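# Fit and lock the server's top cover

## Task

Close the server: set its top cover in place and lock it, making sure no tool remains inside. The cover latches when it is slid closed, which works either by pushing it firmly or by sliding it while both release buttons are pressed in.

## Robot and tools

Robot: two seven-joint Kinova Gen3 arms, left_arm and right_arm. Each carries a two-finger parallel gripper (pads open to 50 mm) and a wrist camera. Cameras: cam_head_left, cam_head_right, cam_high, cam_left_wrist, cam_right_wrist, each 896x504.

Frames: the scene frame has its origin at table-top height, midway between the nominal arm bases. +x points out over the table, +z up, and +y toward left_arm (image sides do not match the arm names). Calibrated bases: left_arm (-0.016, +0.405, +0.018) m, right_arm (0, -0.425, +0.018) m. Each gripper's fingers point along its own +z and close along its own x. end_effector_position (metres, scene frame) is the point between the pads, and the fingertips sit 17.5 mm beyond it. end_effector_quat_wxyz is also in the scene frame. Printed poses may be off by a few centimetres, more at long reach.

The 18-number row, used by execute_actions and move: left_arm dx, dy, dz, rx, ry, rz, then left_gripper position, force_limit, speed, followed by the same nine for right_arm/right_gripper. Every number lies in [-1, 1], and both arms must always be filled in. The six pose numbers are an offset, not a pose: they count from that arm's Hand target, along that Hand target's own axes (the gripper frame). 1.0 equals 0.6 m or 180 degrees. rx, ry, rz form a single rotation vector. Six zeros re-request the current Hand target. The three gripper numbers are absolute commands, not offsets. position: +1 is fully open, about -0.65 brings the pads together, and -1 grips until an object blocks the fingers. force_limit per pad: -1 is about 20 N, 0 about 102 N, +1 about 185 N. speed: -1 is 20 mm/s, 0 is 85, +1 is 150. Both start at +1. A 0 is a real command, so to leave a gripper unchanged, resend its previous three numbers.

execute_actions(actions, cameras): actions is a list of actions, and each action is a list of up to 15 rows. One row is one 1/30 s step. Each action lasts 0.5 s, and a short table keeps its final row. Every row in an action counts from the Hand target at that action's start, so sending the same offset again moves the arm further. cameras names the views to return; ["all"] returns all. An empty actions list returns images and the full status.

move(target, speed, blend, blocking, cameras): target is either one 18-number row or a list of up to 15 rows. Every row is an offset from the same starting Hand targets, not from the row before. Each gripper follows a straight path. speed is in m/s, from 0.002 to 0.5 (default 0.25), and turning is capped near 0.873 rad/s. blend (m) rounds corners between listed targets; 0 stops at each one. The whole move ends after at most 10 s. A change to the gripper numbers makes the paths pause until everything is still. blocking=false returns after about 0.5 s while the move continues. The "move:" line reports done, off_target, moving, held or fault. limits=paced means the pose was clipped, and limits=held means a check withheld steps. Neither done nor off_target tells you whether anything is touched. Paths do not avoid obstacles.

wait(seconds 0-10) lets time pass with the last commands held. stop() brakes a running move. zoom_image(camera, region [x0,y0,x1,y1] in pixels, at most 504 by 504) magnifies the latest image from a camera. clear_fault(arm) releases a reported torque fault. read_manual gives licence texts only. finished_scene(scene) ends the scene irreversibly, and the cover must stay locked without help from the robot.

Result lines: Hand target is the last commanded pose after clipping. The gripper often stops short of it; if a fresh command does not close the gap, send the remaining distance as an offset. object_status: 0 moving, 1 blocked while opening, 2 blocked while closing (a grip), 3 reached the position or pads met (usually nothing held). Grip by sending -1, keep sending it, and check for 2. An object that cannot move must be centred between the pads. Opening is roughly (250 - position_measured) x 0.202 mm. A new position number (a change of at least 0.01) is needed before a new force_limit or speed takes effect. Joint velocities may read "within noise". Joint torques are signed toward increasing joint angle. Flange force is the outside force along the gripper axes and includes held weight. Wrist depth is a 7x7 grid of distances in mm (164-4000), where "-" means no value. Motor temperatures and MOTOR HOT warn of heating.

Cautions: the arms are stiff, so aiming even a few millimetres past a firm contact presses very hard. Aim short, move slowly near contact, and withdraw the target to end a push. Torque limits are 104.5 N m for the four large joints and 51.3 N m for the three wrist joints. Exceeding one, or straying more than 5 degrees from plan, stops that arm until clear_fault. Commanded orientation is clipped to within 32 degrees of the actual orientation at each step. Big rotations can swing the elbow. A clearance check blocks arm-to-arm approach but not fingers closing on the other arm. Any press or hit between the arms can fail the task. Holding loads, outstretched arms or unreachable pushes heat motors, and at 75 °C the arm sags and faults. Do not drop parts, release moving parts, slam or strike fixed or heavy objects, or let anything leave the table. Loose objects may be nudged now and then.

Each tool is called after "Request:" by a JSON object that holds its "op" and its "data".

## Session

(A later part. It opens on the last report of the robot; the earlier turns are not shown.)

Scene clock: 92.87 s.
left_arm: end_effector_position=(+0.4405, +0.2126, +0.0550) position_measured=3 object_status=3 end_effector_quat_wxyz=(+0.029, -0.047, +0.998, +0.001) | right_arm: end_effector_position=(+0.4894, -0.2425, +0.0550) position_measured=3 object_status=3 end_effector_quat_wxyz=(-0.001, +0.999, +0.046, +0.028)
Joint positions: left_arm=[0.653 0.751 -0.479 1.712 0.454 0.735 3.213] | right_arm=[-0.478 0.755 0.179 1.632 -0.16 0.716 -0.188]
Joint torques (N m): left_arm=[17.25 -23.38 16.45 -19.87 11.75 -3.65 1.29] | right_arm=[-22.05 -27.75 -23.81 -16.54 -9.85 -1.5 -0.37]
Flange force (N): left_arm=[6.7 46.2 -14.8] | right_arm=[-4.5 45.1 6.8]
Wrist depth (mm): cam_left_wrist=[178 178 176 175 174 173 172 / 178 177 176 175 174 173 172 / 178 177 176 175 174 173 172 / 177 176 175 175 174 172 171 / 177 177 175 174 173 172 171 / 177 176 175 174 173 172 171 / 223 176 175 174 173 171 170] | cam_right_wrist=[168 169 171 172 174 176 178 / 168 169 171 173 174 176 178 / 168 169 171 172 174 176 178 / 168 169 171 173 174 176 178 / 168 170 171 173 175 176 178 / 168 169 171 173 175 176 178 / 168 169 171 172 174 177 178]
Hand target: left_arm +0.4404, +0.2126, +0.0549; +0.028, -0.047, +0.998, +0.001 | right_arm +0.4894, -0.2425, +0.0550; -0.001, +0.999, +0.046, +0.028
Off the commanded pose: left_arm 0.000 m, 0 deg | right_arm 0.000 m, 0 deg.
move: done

Request:
{"op": "move", "data": {"target": [0.0001, 0, 0.0008, 0, 0, 0, 1, 0, 0, -0.0002, 0, 0.0033, 0, 0, 0, 1, 0, 0], "speed": 0.02, "cameras": ["cam_head_left", "cam_head_right", "cam_high"]}}

Request:
{"op": "zoom_image", "data": {"camera": "cam_high", "region": [520, 230, 564, 274]}}

Request:
{"op": "zoom_image", "data": {"camera": "cam_head_left", "region": [365, 300, 425, 345]}}

Request:
{"op": "zoom_image", "data": {"camera": "cam_head_right", "region": [510, 290, 570, 335]}}

Scene clock: 94.10 s.
left_arm: end_effector_position=(+0.4404, +0.2126, +0.0544) position_measured=3 object_status=3 end_effector_quat_wxyz=(+0.028, -0.047, +0.998, +0.001) | right_arm: end_effector_position=(+0.4895, -0.2425, +0.0530) position_measured=3 object_status=3 end_effector_quat_wxyz=(-0.001, +0.999, +0.046, +0.028)
Joint positions: left_arm=[0.652 0.752 -0.479 1.713 0.455 0.733 3.212] | right_arm=[-0.477 0.758 0.178 1.633 -0.161 0.712 -0.188]
Joint torques (N m): left_arm=[17.95 -22.27 17.46 -18.11 11.75 -2.67 1.3] | right_arm=[-22.38 -20.33 -24.69 -16.03 -9.98 -3.25 -0.52]
Flange force (N): left_arm=[3.3 46.0 -16.0] | right_arm=[-9.6 47.7 -10.9]
Wrist depth (mm): cam_left_wrist=[178 177 176 175 174 173 172 / 178 177 176 175 174 173 172 / 178 177 176 175 173 172 172 / 177 176 175 174 173 172 171 / 177 176 175 174 173 172 171 / 177 176 175 173 173 172 170 / 223 176 174 173 172 171 170] | cam_right_wrist=[167 169 171 172 174 176 178 / 168 169 171 172 174 176 178 / 168 169 171 172 174 176 178 / 168 169 171 172 174 176 178 / 168 169 171 172 174 176 178 / 168 169 171 173 174 176 178 / 168 169 171 173 174 176 178]
Hand target: left_arm +0.4404, +0.2126, +0.0544; +0.028, -0.047, +0.998, +0.001 | right_arm +0.4894, -0.2425, +0.0530; -0.001, +0.999, +0.046, +0.028
Off the commanded pose: left_arm 0.000 m, 0 deg | right_arm 0.000 m, 0 deg.
move: done
Images, in order (width x height): cam_head_left 896x504, cam_head_right 896x504, cam_high 896x504.

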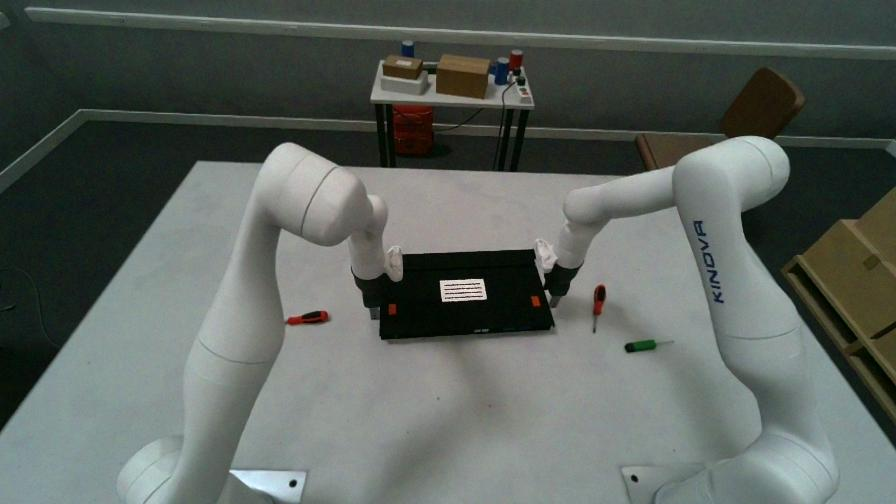

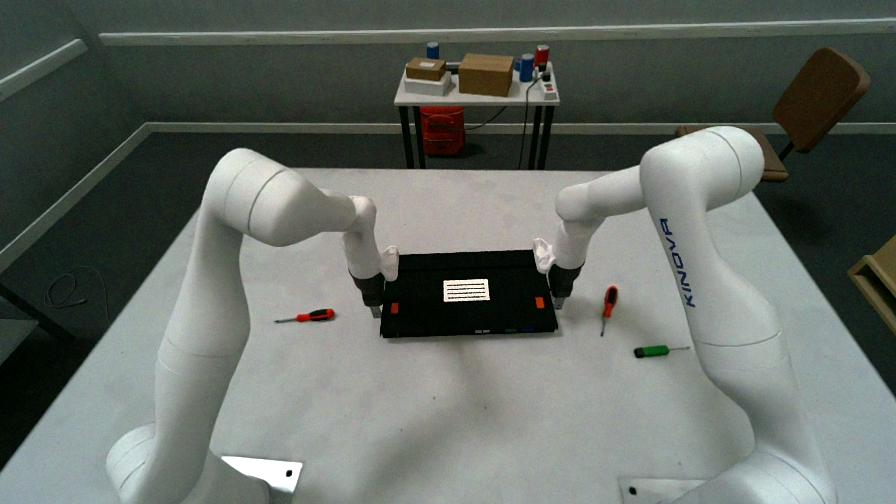

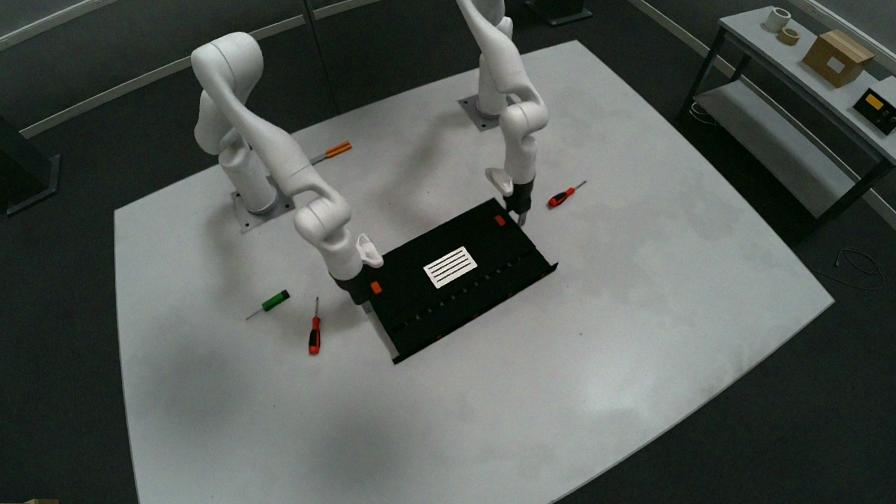

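Scaled by 11.455 from the camera's 896x504 image, which has a finer 1280x720 frame.

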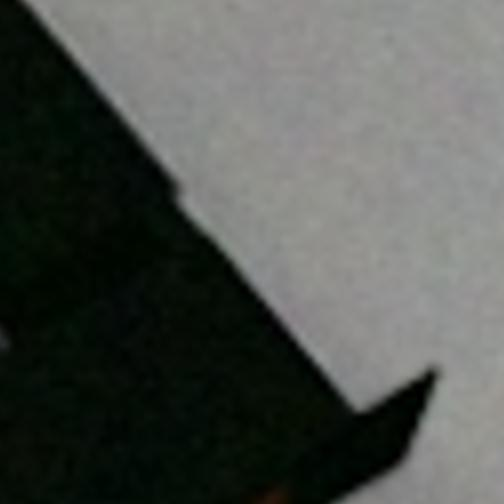

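Scaled by 8.400 from the camera's 896x504 image, which has a finer 1280x720 frame.

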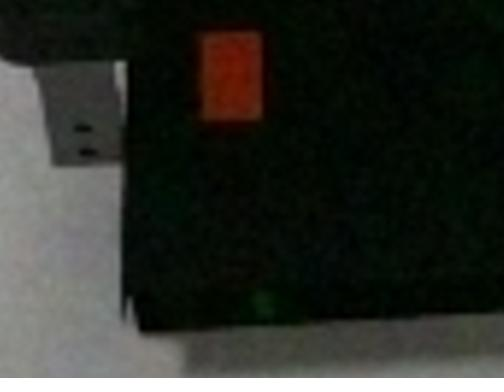

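Scaled by 8.400 from the camera's 896x504 image, which has a finer 1280x720 frame.

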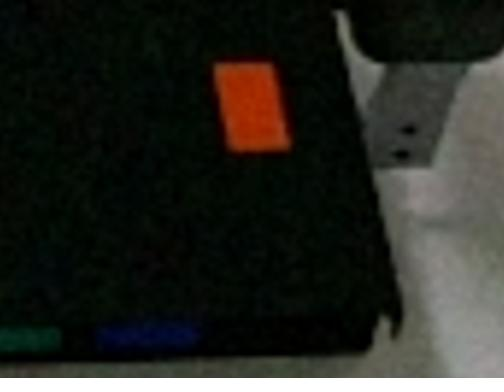

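Request:
{"op": "move", "data": {"target": [[0, 0.02, 0, 0, 0, 0, 1, 0, 0, 0, 0.02, 0, 0, 0, 0, 1, 0, 0], [-0.0056, 0.02, -0.0998, 0, 0, 0, 1, 0, 0, 0.0056, 0.02, -0.0998, 0, 0, 0, 1, 0, 0]], "speed": [0.04, 0.25], "blend": [0.004, 0], "cameras": ["all"]}}

Request:
{"op": "zoom_image", "data": {"camera": "cam_high", "region": [480, 180, 565, 290]}}

Request:
{"op": "zoom_image", "data": {"camera": "cam_high", "region": [355, 270, 455, 370]}}

Scene clock: 99.43 s.
left_arm: end_effector_position=(+0.4392, +0.2246, +0.1143) position_measured=3 object_status=3 end_effector_quat_wxyz=(+0.028, -0.047, +0.998, +0.001) | right_arm: end_effector_position=(+0.4905, -0.2544, +0.1129) position_measured=3 object_status=3 end_effector_quat_wxyz=(-0.001, +0.999, +0.046, +0.028)
Joint positions: left_arm=[0.665 0.646 -0.529 1.681 0.386 0.865 3.242] | right_arm=[-0.467 0.657 0.197 1.595 -0.139 0.85 -0.181]
Joint torques (N m): left_arm=[0.47 -18.67 -3.5 -7.43 -0.03 -0.31 -0.32] | right_arm=[0.29 -21.61 1.06 -9.55 0.34 -0.03 -0.24]
Flange force (N): left_arm=[0.3 0.4 -0.6] | right_arm=[-5.3 1.2 4.5]
Wrist depth (mm): cam_left_wrist=[242 240 238 236 235 234 278 / 240 239 237 236 234 233 277 / 240 238 236 235 234 232 277 / 239 238 236 235 233 232 275 / 239 237 236 235 233 231 275 / 285 237 235 234 232 231 274 / 286 282 281 279 278 276 275] | cam_right_wrist=[269 228 230 232 235 237 241 / 269 228 230 233 235 238 241 / 269 228 230 233 235 237 241 / 269 228 230 232 235 238 241 / 269 228 230 233 234 238 241 / 269 272 274 233 280 238 286 / 270 273 276 279 281 285 288]
Hand target: left_arm +0.4392, +0.2246, +0.1144; +0.028, -0.047, +0.998, +0.001 | right_arm +0.4905, -0.2544, +0.1130; -0.001, +0.999, +0.046, +0.028
Off the commanded pose: left_arm 0.000 m, 0 deg | right_arm 0.000 m, 0 deg.
move: done

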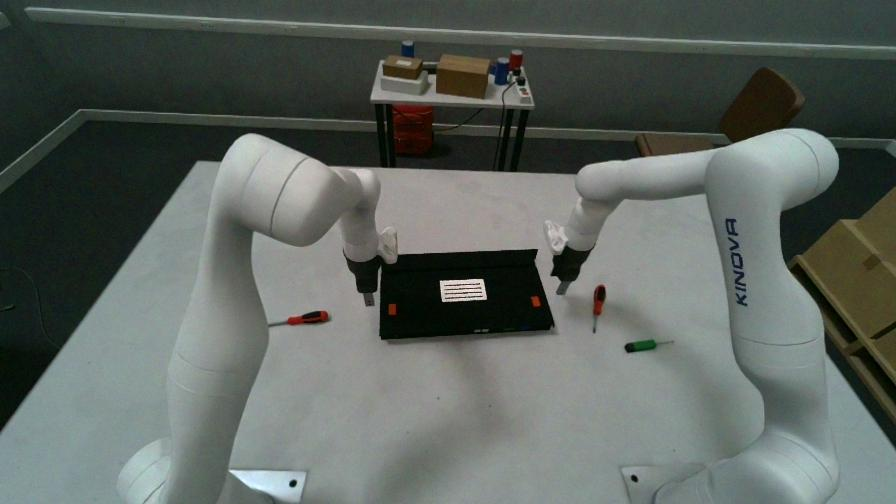

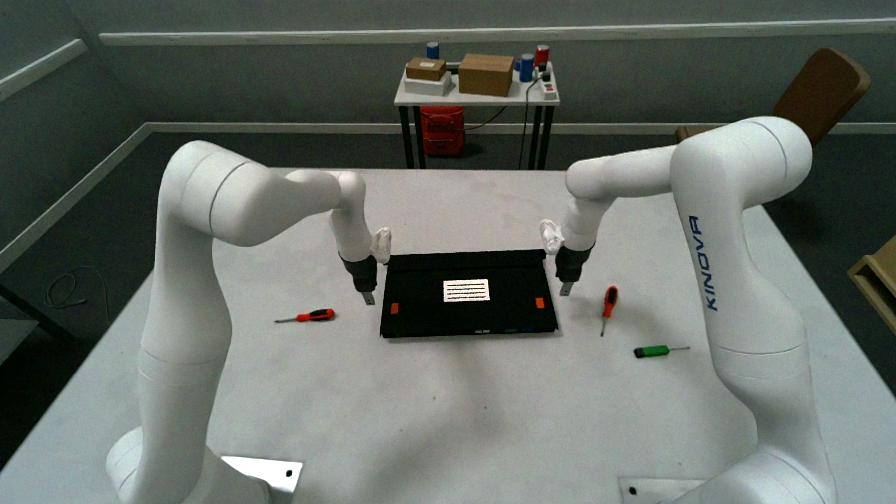

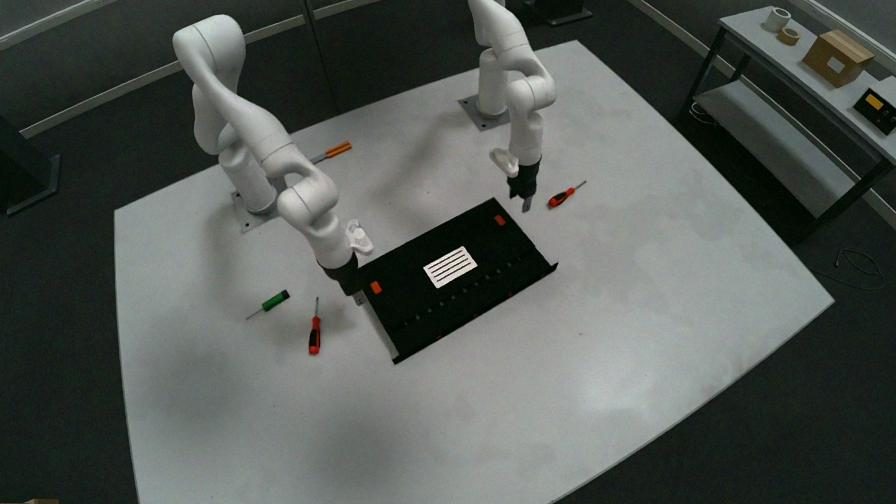

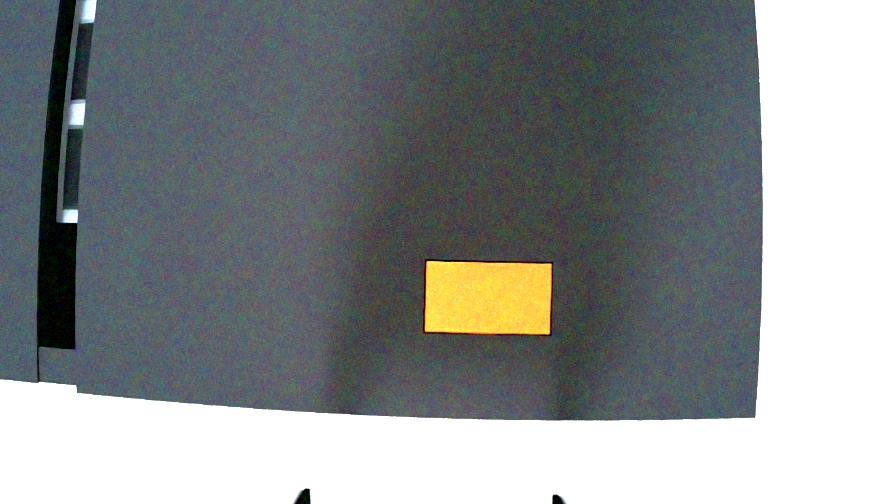

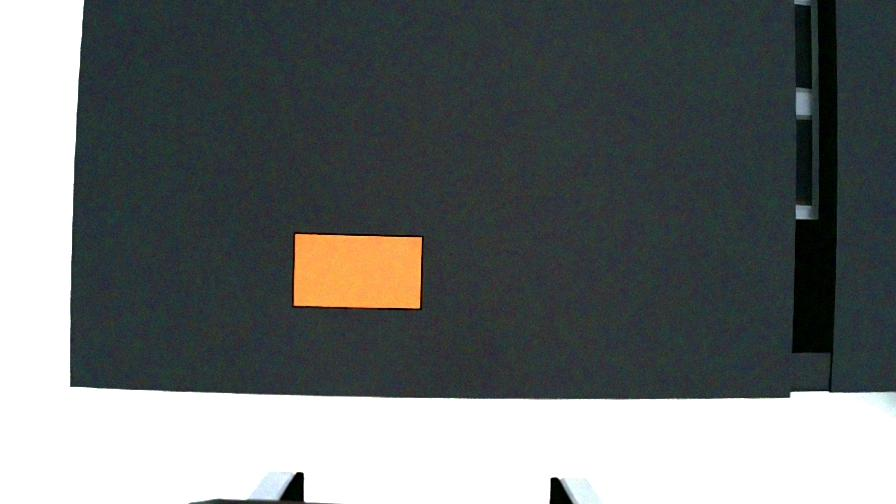

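Scaled by 4.582 from the camera's 896x504 image, which has a finer 1280x720 frame.

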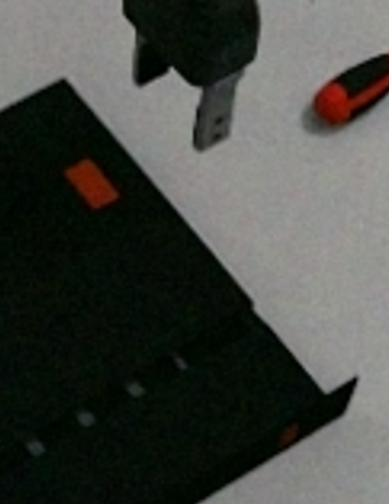

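Scaled by 5.040 from the camera's 896x504 image, which has a finer 1280x720 frame.

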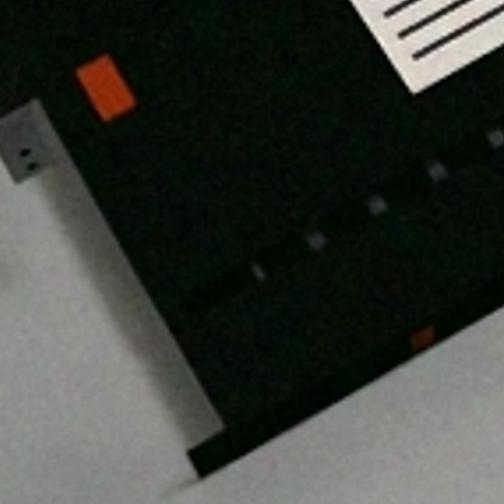

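Request:
{"op": "move", "data": {"target": [-0.36288, -0.21773, 0.00285, 0.0908, -0.0903, -0.4918, 1, 0, 0, -0.22132, -0.49658, -0.03272, -0.0139, -0.0141, 0.5014, -1, -1, 1], "speed": 0.35, "cameras": ["cam_left_wrist", "cam_right_wrist", "cam_high"]}}

Scene clock: 106.83 s.
left_arm: end_effector_position=(+0.6517, +0.1222, +0.1246) position_measured=3 object_status=3 end_effector_quat_wxyz=(-0.147, +0.682, -0.702, +0.142) | right_arm: end_effector_position=(+0.3425, +0.0069, +0.1240) position_measured=251 object_status=3 end_effector_quat_wxyz=(-0.004, +0.781, -0.625, -0.001)
Joint positions: left_arm=[0.793 1.011 -0.847 1.137 0.712 0.87 4.71] | right_arm=[-1.203 0.79 0.569 1.403 -0.454 1.071 -1.953]
Joint torques (N m): left_arm=[0.51 -25.42 -6.99 -7.99 0.04 -1.61 -0.33] | right_arm=[0.2 -22.86 3.61 -9.6 0.37 0.25 -0.2]
Flange force (N): left_arm=[0.0 -1.4 -0.2] | right_arm=[4.0 5.2 5.1]
Wrist depth (mm): cam_left_wrist=[374 371 371 371 373 374 378 / 356 355 357 356 356 358 358 / 341 342 343 343 342 343 344 / 328 325 329 330 330 330 331 / 316 317 317 315 318 319 319 / 303 306 306 306 307 305 306 / 293 293 294 296 295 295 294] | cam_right_wrist=[243 243 243 243 244 244 245 / 243 243 243 244 244 244 245 / 242 243 243 243 244 244 245 / 243 243 243 243 244 244 244 / 289 289 289 243 244 244 244 / 289 289 289 289 289 290 244 / 288 289 289 289 289 290 291]
Hand target: left_arm +0.6517, +0.1222, +0.1246; -0.147, +0.682, -0.702, +0.142 (not the last commanded pose) | right_arm +0.3425, +0.0069, +0.1240; -0.004, +0.781, -0.625, -0.001 (not the last commanded pose)
Off the commanded pose: left_arm 0.018 m, 7 deg | right_arm 0.026 m, 8 deg.
move: held (left_arm, right_arm; a check stopped the path); limits=held
pose unreachable (left arm): on one or more control steps of this call, first in action 0 (counted from 0), this arm could not follow its commanded pose, so it was not sent that pose on those steps. It may still have moved: this result reports where it is.
cause: moving toward the commanded pose would bring a part of the arm too close to another arm (a part of this arm just beyond joint 4 (elbow) and a part of the right arm just beyond its joint 5 (forearm roll), at the place that arm was heading or pushing toward when its own hold began).
pose unreachable (right arm): on one or more control steps of this call, first in action 0 (counted from 0), this arm could not follow its commanded pose, so it was not sent that pose on those steps. It may still have moved: this result reports where it is.
cause: moving toward the commanded pose would bring a part of the arm too close to another arm (a part of this arm just beyond joint 5 (forearm roll) and a part of the left arm just beyond its joint 4 (elbow), along the way the arms are being sent, or toward where that arm still pushes).
Images, in order (width x height): cam_high 896x504, cam_left_wrist 896x504, cam_right_wrist 896x504.

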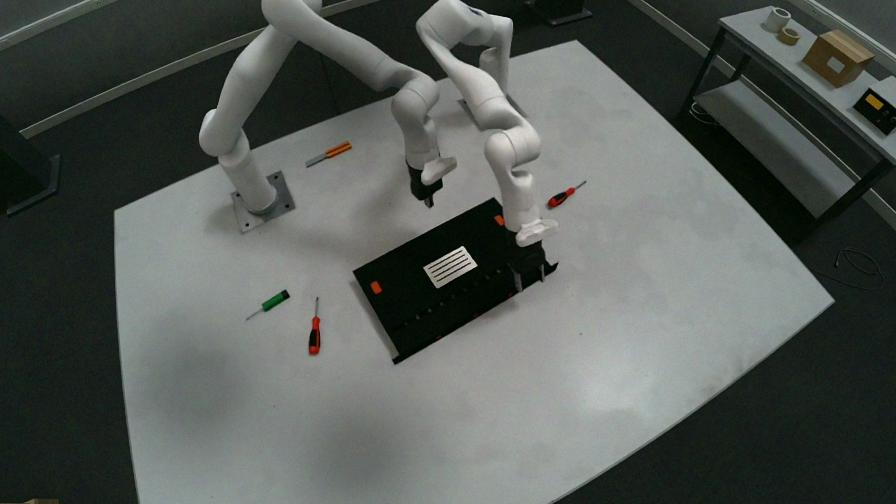

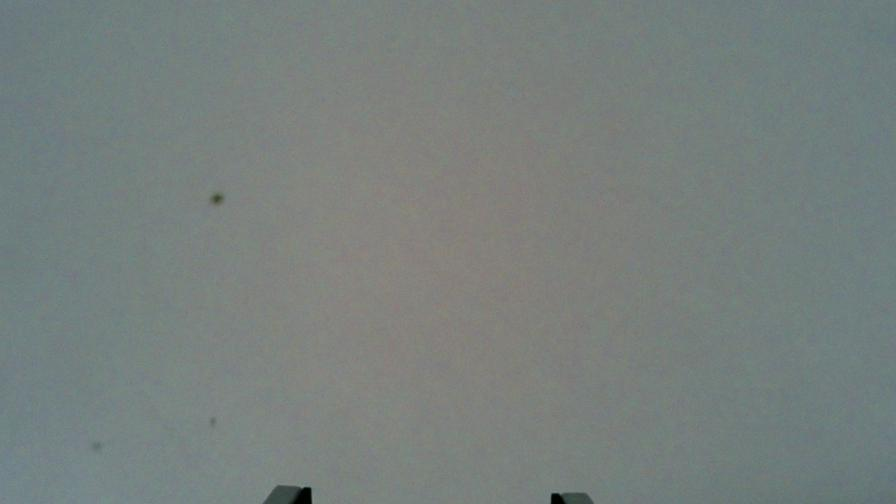

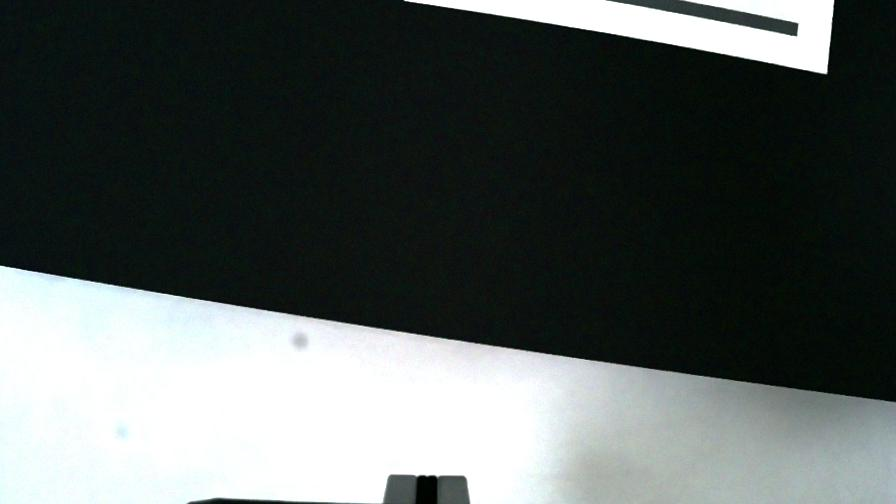

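Request:
{"op": "move", "data": {"target": [-0.12305, 0.36538, -0.08943, -0.13108, -0.00347, -0.03648, 1, 0, 0, 0.43907, -0.12662, 0.05942, -0.00145, 0.0022, 0.0426, 1, 0, 0], "speed": 0.28, "cameras": ["all"]}}

Scene clock: 110.80 s.
left_arm: end_effector_position=(+0.4314, +0.2024, +0.0872) position_measured=3 object_status=3 end_effector_quat_wxyz=(+0.000, +0.737, -0.676, +0.000) | right_arm: end_effector_position=(+0.4744, -0.2332, +0.0872) position_measured=3 object_status=3 end_effector_quat_wxyz=(+0.000, +0.737, -0.676, +0.000)
Joint positions: left_arm=[0.85 0.813 -0.83 1.633 0.685 1.011 4.613] | right_arm=[-0.72 0.777 0.569 1.589 -0.492 0.924 -1.511]
Joint torques (N m): left_arm=[0.5 -19.23 -5.77 -6.27 0.04 -0.26 -0.28] | right_arm=[0.46 -21.51 3.63 -8.86 0.37 0.29 -0.19]
Flange force (N): left_arm=[0.2 -1.0 -0.9] | right_arm=[1.5 6.9 4.9]
Wrist depth (mm): cam_left_wrist=[254 254 254 210 209 209 226 / 253 253 254 208 208 209 209 / 252 253 254 208 208 208 209 / 252 253 253 208 208 208 208 / 251 252 252 207 207 207 208 / 251 252 252 207 207 208 208 / 251 251 252 206 207 207 207] | cam_right_wrist=[205 206 206 207 253 254 255 / 206 206 206 206 254 254 254 / 205 205 206 206 253 254 255 / 205 206 206 207 253 254 254 / 205 206 206 253 253 254 255 / 205 205 206 253 253 254 254 / 205 205 206 253 253 254 254]
Hand target: left_arm +0.4314, +0.2024, +0.0873; +0.000, +0.737, -0.676, +0.000 | right_arm +0.4744, -0.2333, +0.0872; +0.000, +0.737, -0.676, +0.000
Off the commanded pose: left_arm 0.000 m, 0 deg | right_arm 0.000 m, 0 deg.
move: done

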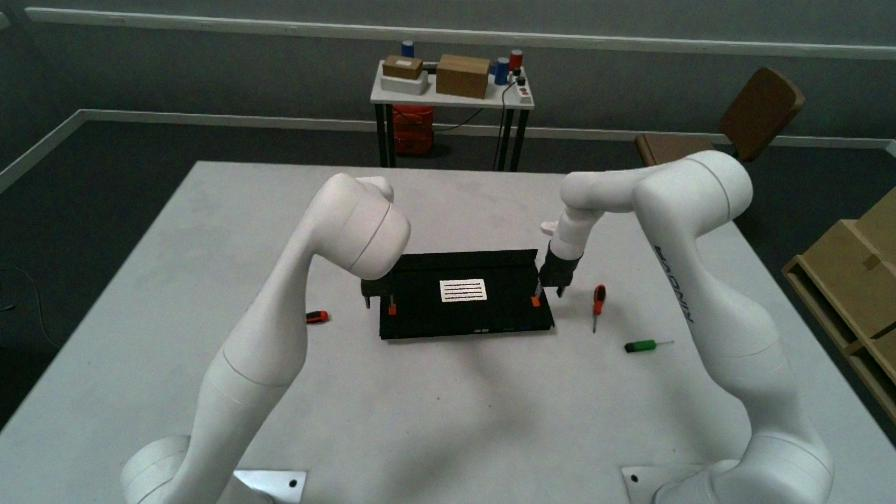

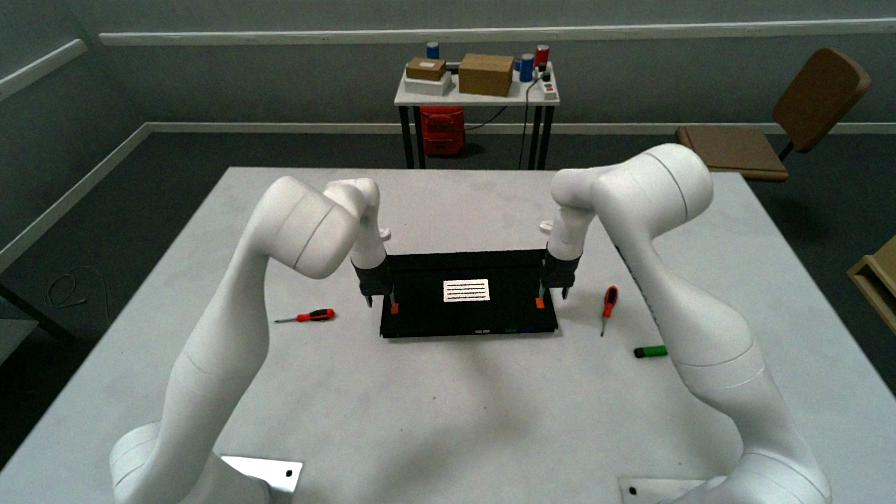

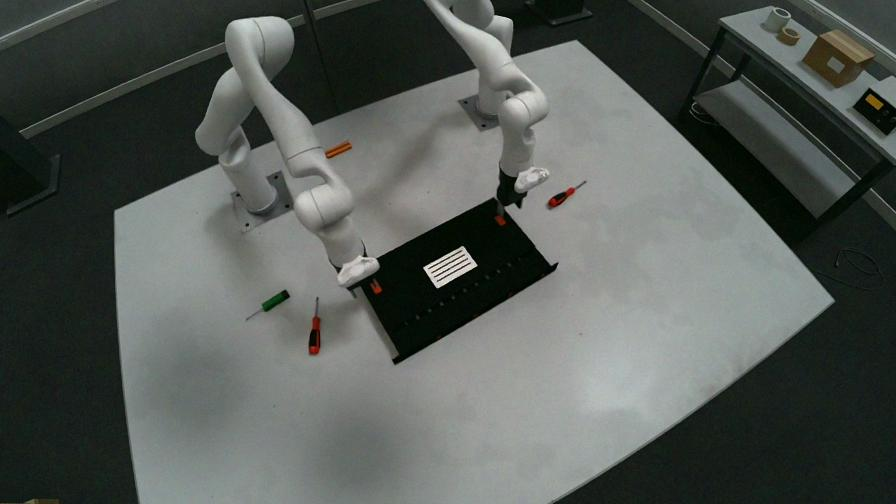

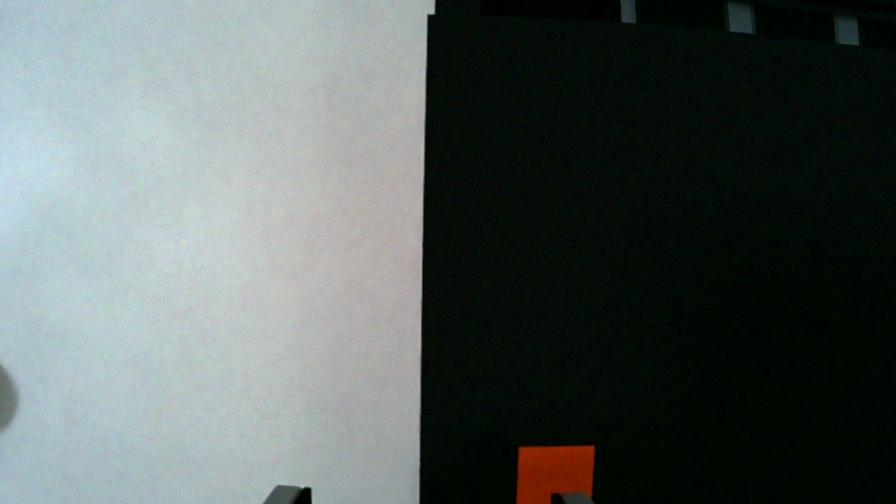

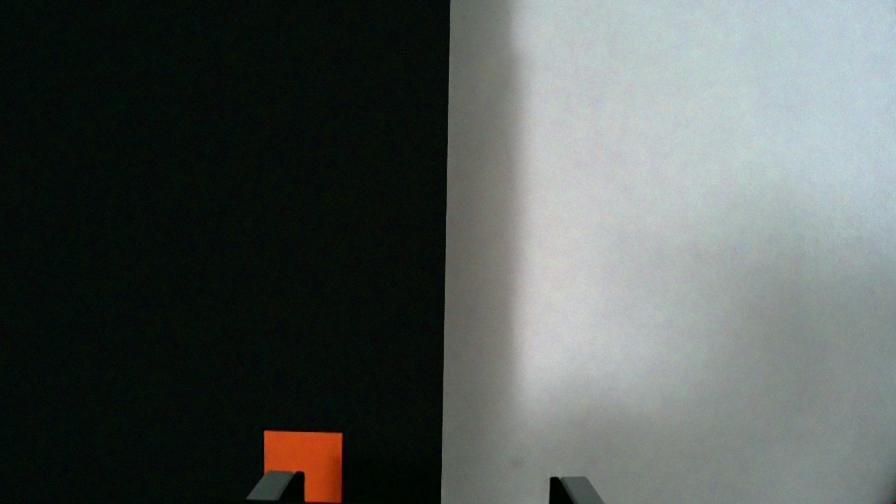

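Request:
{"op": "move", "data": {"target": [0, 0, 0.035, 0, 0, 0, 1, 0, 0, 0.0025, 0, 0.034, 0, 0, 0, 1, 0, 0], "speed": 0.06}}

Scene clock: 112.07 s.
left_arm: end_effector_position=(+0.4314, +0.2024, +0.0663) position_measured=3 object_status=3 end_effector_quat_wxyz=(+0.000, +0.737, -0.676, +0.000) | right_arm: end_effector_position=(+0.4746, -0.2348, +0.0669) position_measured=3 object_status=3 end_effector_quat_wxyz=(+0.000, +0.737, -0.676, +0.000)
Joint positions: left_arm=[0.839 0.844 -0.807 1.65 0.715 0.968 4.591] | right_arm=[-0.707 0.806 0.55 1.606 -0.512 0.877 -1.493]
Joint torques (N m): left_arm=[0.49 -19.51 -5.75 -6.11 0.09 -0.25 -0.19] | right_arm=[0.33 -21.77 3.74 -8.34 0.43 0.43 -0.24]
Flange force (N): left_arm=[-0.3 -0.4 -0.7] | right_arm=[1.6 6.3 5.1]
Wrist depth (mm): cam_left_wrist=[232 233 233 188 188 189 189 / 233 233 233 187 187 188 188 / 232 232 232 187 187 187 188 / 231 232 232 186 187 187 187 / 231 231 232 186 186 187 187 / 230 231 231 186 186 187 187 / 230 230 231 185 186 186 186] | cam_right_wrist=[185 185 186 186 233 234 234 / 185 185 186 186 233 234 234 / 185 185 186 186 233 233 234 / 185 185 186 186 233 234 234 / 185 185 186 186 233 234 234 / 185 185 186 186 233 234 234 / 185 185 186 186 233 233 234]
Hand target: left_arm +0.4314, +0.2024, +0.0662; +0.000, +0.737, -0.676, +0.000 | right_arm +0.4746, -0.2348, +0.0668; +0.000, +0.737, -0.676, +0.000
Off the commanded pose: left_arm 0.000 m, 0 deg | right_arm 0.000 m, 0 deg.
move: done

Request:
{"op": "move", "data": {"target": [0, 0, 0.0067, 0, 0, 0, 1, 0, 0, 0, 0, 0.0055, 0, 0, 0, 1, 0, 0], "speed": 0.02}}

Scene clock: 112.93 s.
left_arm: end_effector_position=(+0.4314, +0.2024, +0.0623) position_measured=3 object_status=3 end_effector_quat_wxyz=(+0.000, +0.737, -0.676, +0.000) | right_arm: end_effector_position=(+0.4746, -0.2348, +0.0636) position_measured=3 object_status=3 end_effector_quat_wxyz=(+0.000, +0.737, -0.676, +0.000)
Joint positions: left_arm=[0.836 0.85 -0.803 1.653 0.721 0.96 4.586] | right_arm=[-0.705 0.812 0.547 1.609 -0.515 0.87 -1.49]
Joint torques (N m): left_arm=[0.59 -16.76 -4.73 -5.45 0.18 -0.74 -0.21] | right_arm=[0.27 -19.62 3.24 -7.91 0.31 0.04 -0.27]
Flange force (N): left_arm=[-1.0 0.6 -7.6] | right_arm=[2.2 7.5 0.0]
Wrist depth (mm): cam_left_wrist=[228 230 230 184 184 184 185 / 228 228 229 183 184 184 184 / 227 228 229 183 183 184 184 / 227 228 228 183 183 183 184 / 227 227 228 183 182 183 183 / 227 227 228 182 182 183 183 / 226 227 227 182 182 182 183] | cam_right_wrist=[182 182 183 230 230 230 231 / 182 182 183 230 230 231 231 / 182 182 183 230 230 230 231 / 182 182 183 183 230 230 231 / 182 182 183 230 230 230 231 / 182 182 183 229 230 230 231 / 182 182 183 230 230 230 230]
Hand target: left_arm +0.4314, +0.2024, +0.0622; +0.000, +0.737, -0.676, +0.000 | right_arm +0.4746, -0.2348, +0.0635; +0.000, +0.737, -0.676, +0.000
Off the commanded pose: left_arm 0.000 m, 0 deg | right_arm 0.000 m, 0 deg.
move: done

Request:
{"op": "move", "data": {"target": [0, 0, 0.0033, 0, 0, 0, 1, 0, 0, 0, 0, 0.0033, 0, 0, 0, 1, 0, 0], "speed": 0.02}}

Scene clock: 113.73 s.
left_arm: end_effector_position=(+0.4314, +0.2024, +0.0603) position_measured=3 object_status=3 end_effector_quat_wxyz=(+0.000, +0.737, -0.676, +0.000) | right_arm: end_effector_position=(+0.4746, -0.2348, +0.0616) position_measured=3 object_status=3 end_effector_quat_wxyz=(+0.000, +0.737, -0.676, +0.000)
Joint positions: left_arm=[0.835 0.853 -0.801 1.654 0.724 0.956 4.584] | right_arm=[-0.704 0.815 0.545 1.61 -0.517 0.866 -1.489]
Joint torques (N m): left_arm=[0.44 -15.89 -4.55 -5.38 0.34 -1.07 -0.26] | right_arm=[0.34 -18.25 2.88 -7.69 0.35 -0.32 -0.22]
Flange force (N): left_arm=[-1.0 1.4 -10.2] | right_arm=[2.2 8.5 -3.5]
Wrist depth (mm): cam_left_wrist=[227 227 228 182 182 183 183 / 226 227 227 182 182 182 183 / 226 227 227 181 181 182 182 / 226 226 226 181 181 182 182 / 225 225 226 181 181 181 181 / 225 225 226 180 181 181 181 / 224 225 225 180 180 181 181] | cam_right_wrist=[180 180 181 228 228 229 229 / 180 181 181 227 228 228 229 / 180 180 181 228 228 228 229 / 180 180 181 181 228 228 229 / 180 180 181 227 228 228 229 / 180 180 181 227 228 228 229 / 180 180 181 227 228 228 229]
Hand target: left_arm +0.4314, +0.2024, +0.0603; +0.000, +0.737, -0.676, +0.000 | right_arm +0.4746, -0.2348, +0.0615; +0.000, +0.737, -0.676, +0.000
Off the commanded pose: left_arm 0.000 m, 0 deg | right_arm 0.000 m, 0 deg.
move: done

Request:
{"op": "move", "data": {"target": [0, 0, 0.0042, 0, 0, 0, 1, 0, 0, 0, 0, 0.0042, 0, 0, 0, 1, 0, 0], "speed": 0.02}}

Scene clock: 114.57 s.
left_arm: end_effector_position=(+0.4314, +0.2024, +0.0578) position_measured=3 object_status=3 end_effector_quat_wxyz=(+0.000, +0.737, -0.676, +0.000) | right_arm: end_effector_position=(+0.4746, -0.2348, +0.0590) position_measured=3 object_status=3 end_effector_quat_wxyz=(+0.000, +0.737, -0.676, +0.000)
Joint positions: left_arm=[0.833 0.857 -0.798 1.656 0.727 0.951 4.582] | right_arm=[-0.702 0.819 0.542 1.611 -0.52 0.86 -1.487]
Joint torques (N m): left_arm=[0.54 -14.79 -4.16 -5.44 0.46 -1.28 -0.25] | right_arm=[0.33 -17.09 2.65 -7.53 0.26 -0.63 -0.28]
Flange force (N): left_arm=[-2.0 2.7 -12.9] | right_arm=[2.6 9.3 -6.4]
Wrist depth (mm): cam_left_wrist=[224 225 225 179 180 180 180 / 224 224 225 179 179 180 180 / 223 224 224 179 179 179 180 / 223 224 224 178 179 179 179 / 222 223 224 178 178 179 179 / 222 223 224 178 178 178 179 / 222 222 223 177 178 178 178] | cam_right_wrist=[178 178 178 226 226 226 227 / 178 178 178 225 225 226 226 / 177 178 178 225 226 226 226 / 178 178 178 178 226 226 226 / 177 178 178 225 226 226 227 / 177 178 178 225 225 226 226 / 177 177 178 225 225 226 226]
Hand target: left_arm +0.4314, +0.2024, +0.0577; +0.000, +0.737, -0.676, +0.000 | right_arm +0.4746, -0.2348, +0.0590; +0.000, +0.737, -0.676, +0.000
Off the commanded pose: left_arm 0.000 m, 0 deg | right_arm 0.000 m, 0 deg.
move: done

Request:
{"op": "move", "data": {"target": [0, 0, 0.0042, 0, 0, 0, 1, 0, 0, 0, 0, 0.0042, 0, 0, 0, 1, 0, 0], "speed": 0.02}}

Scene clock: 115.40 s.
left_arm: end_effector_position=(+0.4314, +0.2024, +0.0553) position_measured=3 object_status=3 end_effector_quat_wxyz=(+0.000, +0.737, -0.676, +0.000) | right_arm: end_effector_position=(+0.4746, -0.2348, +0.0567) position_measured=3 object_status=3 end_effector_quat_wxyz=(+0.000, +0.737, -0.676, +0.000)
Joint positions: left_arm=[0.832 0.86 -0.795 1.658 0.731 0.946 4.579] | right_arm=[-0.701 0.822 0.54 1.613 -0.522 0.855 -1.485]
Joint torques (N m): left_arm=[0.22 8.96 3.64 -1.27 1.82 -5.26 0.21] | right_arm=[0.17 2.53 -1.9 -7.25 -1.22 -6.32 -0.82]
Flange force (N): left_arm=[-9.5 15.6 -70.7] | right_arm=[9.6 27.7 -55.3]
Wrist depth (mm): cam_left_wrist=[224 225 225 179 180 180 181 / 224 224 224 179 179 180 180 / 223 223 224 178 179 179 180 / 223 223 224 178 178 179 179 / 222 223 224 178 178 178 179 / 222 222 223 177 178 178 179 / 221 222 222 177 177 178 179] | cam_right_wrist=[177 177 177 224 224 225 225 / 177 177 177 224 224 225 225 / 176 177 177 224 224 224 225 / 176 177 177 177 224 225 225 / 176 177 177 223 224 225 225 / 176 177 177 223 224 225 225 / 176 177 177 224 224 224 225]
Hand target: left_arm +0.4313, +0.2024, +0.0552; +0.000, +0.737, -0.676, +0.000 | right_arm +0.4746, -0.2348, +0.0565; +0.000, +0.737, -0.676, +0.000
Off the commanded pose: left_arm 0.000 m, 0 deg | right_arm 0.000 m, 0 deg.
move: done

Request:
{"op": "move", "data": {"target": [0, 0, -0.0027, 0, 0, 0, 1, 0, 0, 0, 0, -0.0025, 0, 0, 0, 1, 0, 0], "speed": 0.03}}

Scene clock: 116.30 s.
left_arm: end_effector_position=(+0.4313, +0.2025, +0.0568) position_measured=3 object_status=3 end_effector_quat_wxyz=(+0.000, +0.737, -0.676, +0.000) | right_arm: end_effector_position=(+0.4745, -0.2348, +0.0578) position_measured=3 object_status=3 end_effector_quat_wxyz=(+0.001, +0.737, -0.676, +0.000)
Joint positions: left_arm=[0.833 0.858 -0.797 1.657 0.728 0.949 4.581] | right_arm=[-0.702 0.82 0.541 1.612 -0.521 0.858 -1.486]
Joint torques (N m): left_arm=[0.34 -6.05 -1.42 -1.05 -0.23 -0.94 -0.18] | right_arm=[0.51 -13.85 2.04 -6.14 0.47 -0.65 -0.26]
Flange force (N): left_arm=[-1.1 1.6 -30.7] | right_arm=[2.3 9.6 -12.9]
Wrist depth (mm): cam_left_wrist=[224 224 225 179 179 180 181 / 224 224 225 179 179 180 180 / 224 224 225 178 179 179 180 / 223 223 224 178 178 179 179 / 223 223 224 178 178 179 179 / 222 223 223 178 178 178 178 / 222 222 222 177 178 178 178] | cam_right_wrist=[176 177 177 224 224 225 225 / 176 177 177 224 224 225 225 / 176 177 177 224 224 225 225 / 176 177 177 177 224 225 225 / 176 177 177 224 224 224 225 / 176 177 177 224 224 224 225 / 176 176 177 224 224 224 225]
Hand target: left_arm +0.4314, +0.2025, +0.0568; +0.000, +0.737, -0.676, +0.000 | right_arm +0.4746, -0.2348, +0.0580; +0.000, +0.737, -0.676, +0.000
Off the commanded pose: left_arm 0.000 m, 0 deg | right_arm 0.000 m, 0 deg.
move: done

Request:
{"op": "move", "data": {"target": [0, -0.0133, 0, 0, 0, 0, 1, 0, 0, 0, -0.0117, 0, 0, 0, 0, 1, 0, 0], "speed": 0.03, "cameras": ["cam_left_wrist", "cam_right_wrist"]}}

Scene clock: 117.27 s.
left_arm: end_effector_position=(+0.4393, +0.2031, +0.0568) position_measured=3 object_status=3 end_effector_quat_wxyz=(+0.000, +0.737, -0.676, +0.000) | right_arm: end_effector_position=(+0.4816, -0.2342, +0.0580) position_measured=3 object_status=3 end_effector_quat_wxyz=(+0.000, +0.737, -0.676, +0.000)
Joint positions: left_arm=[0.819 0.869 -0.795 1.631 0.727 0.963 4.583] | right_arm=[-0.693 0.832 0.542 1.586 -0.52 0.872 -1.488]
Joint torques (N m): left_arm=[-1.7 -6.22 -4.03 -3.47 -0.26 -3.04 -0.04] | right_arm=[1.69 -15.96 3.87 -9.36 0.16 -2.74 -0.48]
Flange force (N): left_arm=[-0.9 9.1 -31.3] | right_arm=[2.1 15.6 -11.5]
Wrist depth (mm): cam_left_wrist=[224 224 225 179 180 180 180 / 224 224 224 179 179 180 180 / 223 223 225 178 179 180 179 / 223 223 224 178 178 179 179 / 222 223 223 178 178 179 179 / 222 222 223 178 178 178 178 / 222 222 222 177 177 178 178] | cam_right_wrist=[177 177 177 224 224 225 225 / 177 177 177 224 224 225 225 / 176 177 177 224 224 225 225 / 176 177 177 177 224 225 225 / 176 177 177 224 224 224 225 / 176 177 177 224 224 225 225 / 176 176 177 224 224 225 225]
Hand target: left_arm +0.4393, +0.2031, +0.0568; +0.000, +0.737, -0.676, +0.000 | right_arm +0.4816, -0.2341, +0.0580; +0.000, +0.737, -0.676, +0.000
Off the commanded pose: left_arm 0.000 m, 0 deg | right_arm 0.000 m, 0 deg.
move: done
Images, in order (width x height): cam_left_wrist 896x504, cam_right_wrist 896x504.

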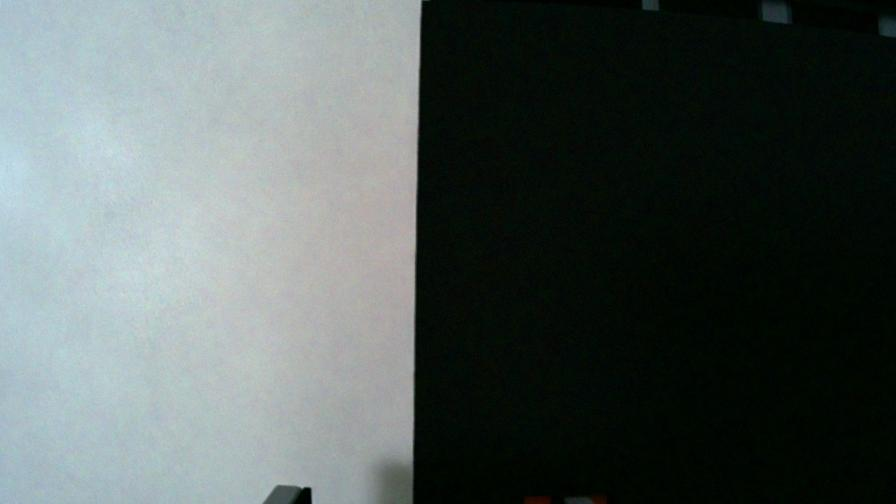

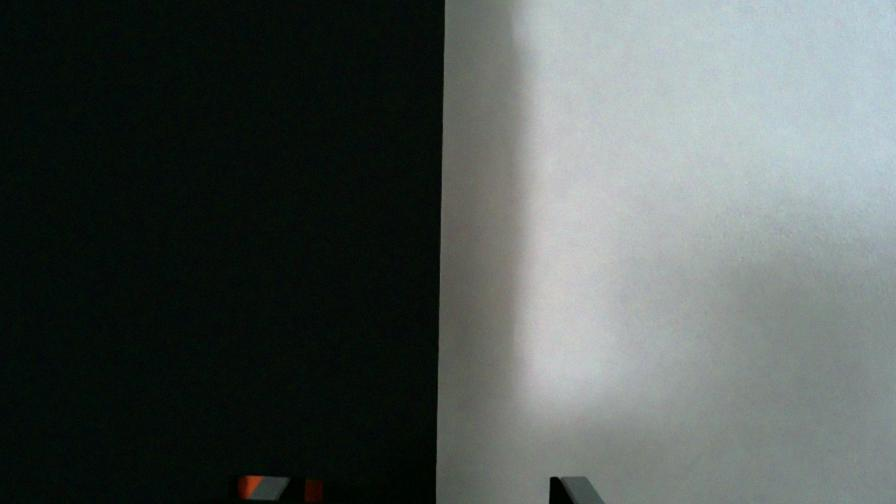

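Request:
{"op": "move", "data": {"target": [0, -0.0125, 0, 0, 0, 0, 1, 0, 0, 0, -0.01, 0, 0, 0, 0, 1, 0, 0], "speed": 0.03, "cameras": ["cam_left_wrist", "cam_right_wrist"]}}

Scene clock: 118.43 s.
left_arm: end_effector_position=(+0.4467, +0.2038, +0.0568) position_measured=3 object_status=3 end_effector_quat_wxyz=(+0.000, +0.737, -0.676, +0.000) | right_arm: end_effector_position=(+0.4875, -0.2336, +0.0580) position_measured=3 object_status=3 end_effector_quat_wxyz=(+0.000, +0.737, -0.676, +0.000)
Joint positions: left_arm=[0.806 0.879 -0.794 1.606 0.726 0.976 4.585] | right_arm=[-0.686 0.841 0.542 1.563 -0.519 0.885 -1.489]
Joint torques (N m): left_arm=[-1.92 -6.26 -3.95 -3.5 -0.11 -3.44 0.01] | right_arm=[1.51 -16.13 3.88 -8.78 0.31 -2.45 -0.43]
Flange force (N): left_arm=[-0.4 9.0 -32.5] | right_arm=[1.9 13.9 -11.1]
Wrist depth (mm): cam_left_wrist=[224 224 225 179 179 180 181 / 224 224 224 179 179 180 180 / 224 224 224 179 179 179 180 / 223 223 224 178 178 179 179 / 222 223 223 178 178 179 179 / 221 222 223 177 178 178 179 / 222 222 223 177 178 178 178] | cam_right_wrist=[177 177 177 224 225 225 225 / 176 177 177 224 224 225 225 / 176 177 177 224 224 225 225 / 176 177 177 177 224 225 225 / 176 177 177 224 225 224 225 / 176 177 177 224 224 224 225 / 176 177 177 224 224 225 225]
Hand target: left_arm +0.4468, +0.2038, +0.0568; +0.000, +0.737, -0.676, +0.000 | right_arm +0.4876, -0.2336, +0.0580; +0.000, +0.737, -0.676, +0.000
Off the commanded pose: left_arm 0.000 m, 0 deg | right_arm 0.000 m, 0 deg.
move: done
Images, in order (width x height): cam_left_wrist 896x504, cam_right_wrist 896x504.

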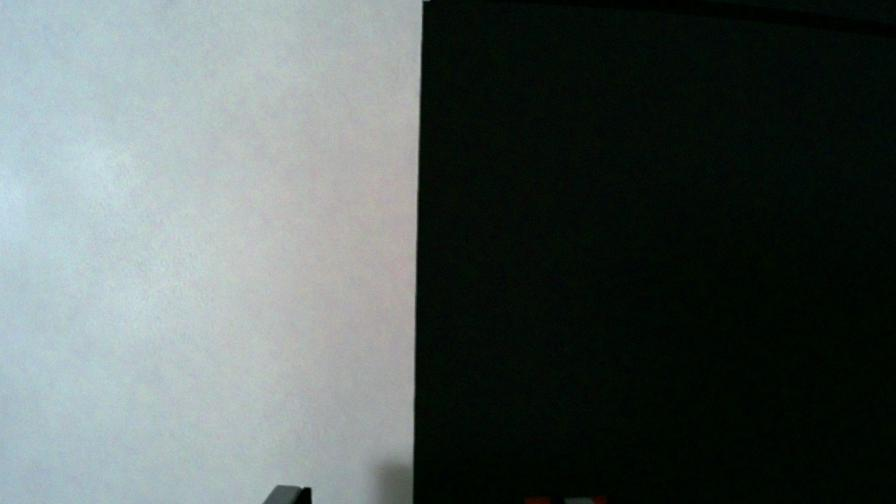

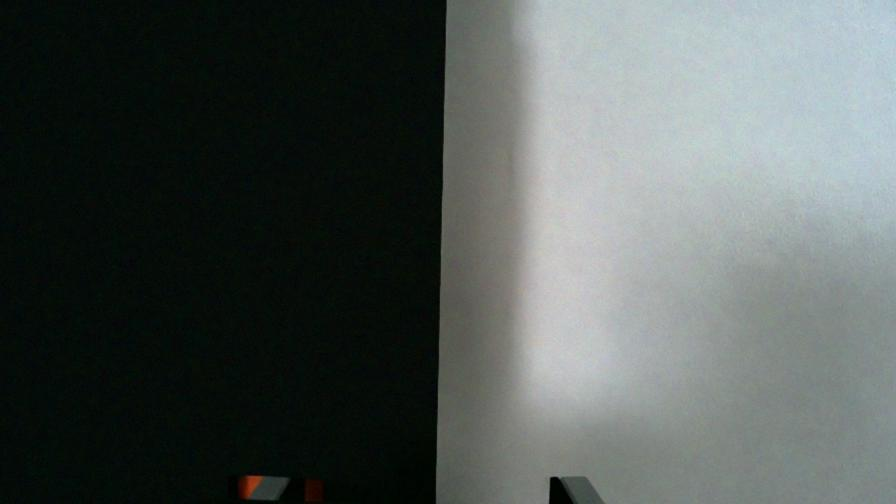

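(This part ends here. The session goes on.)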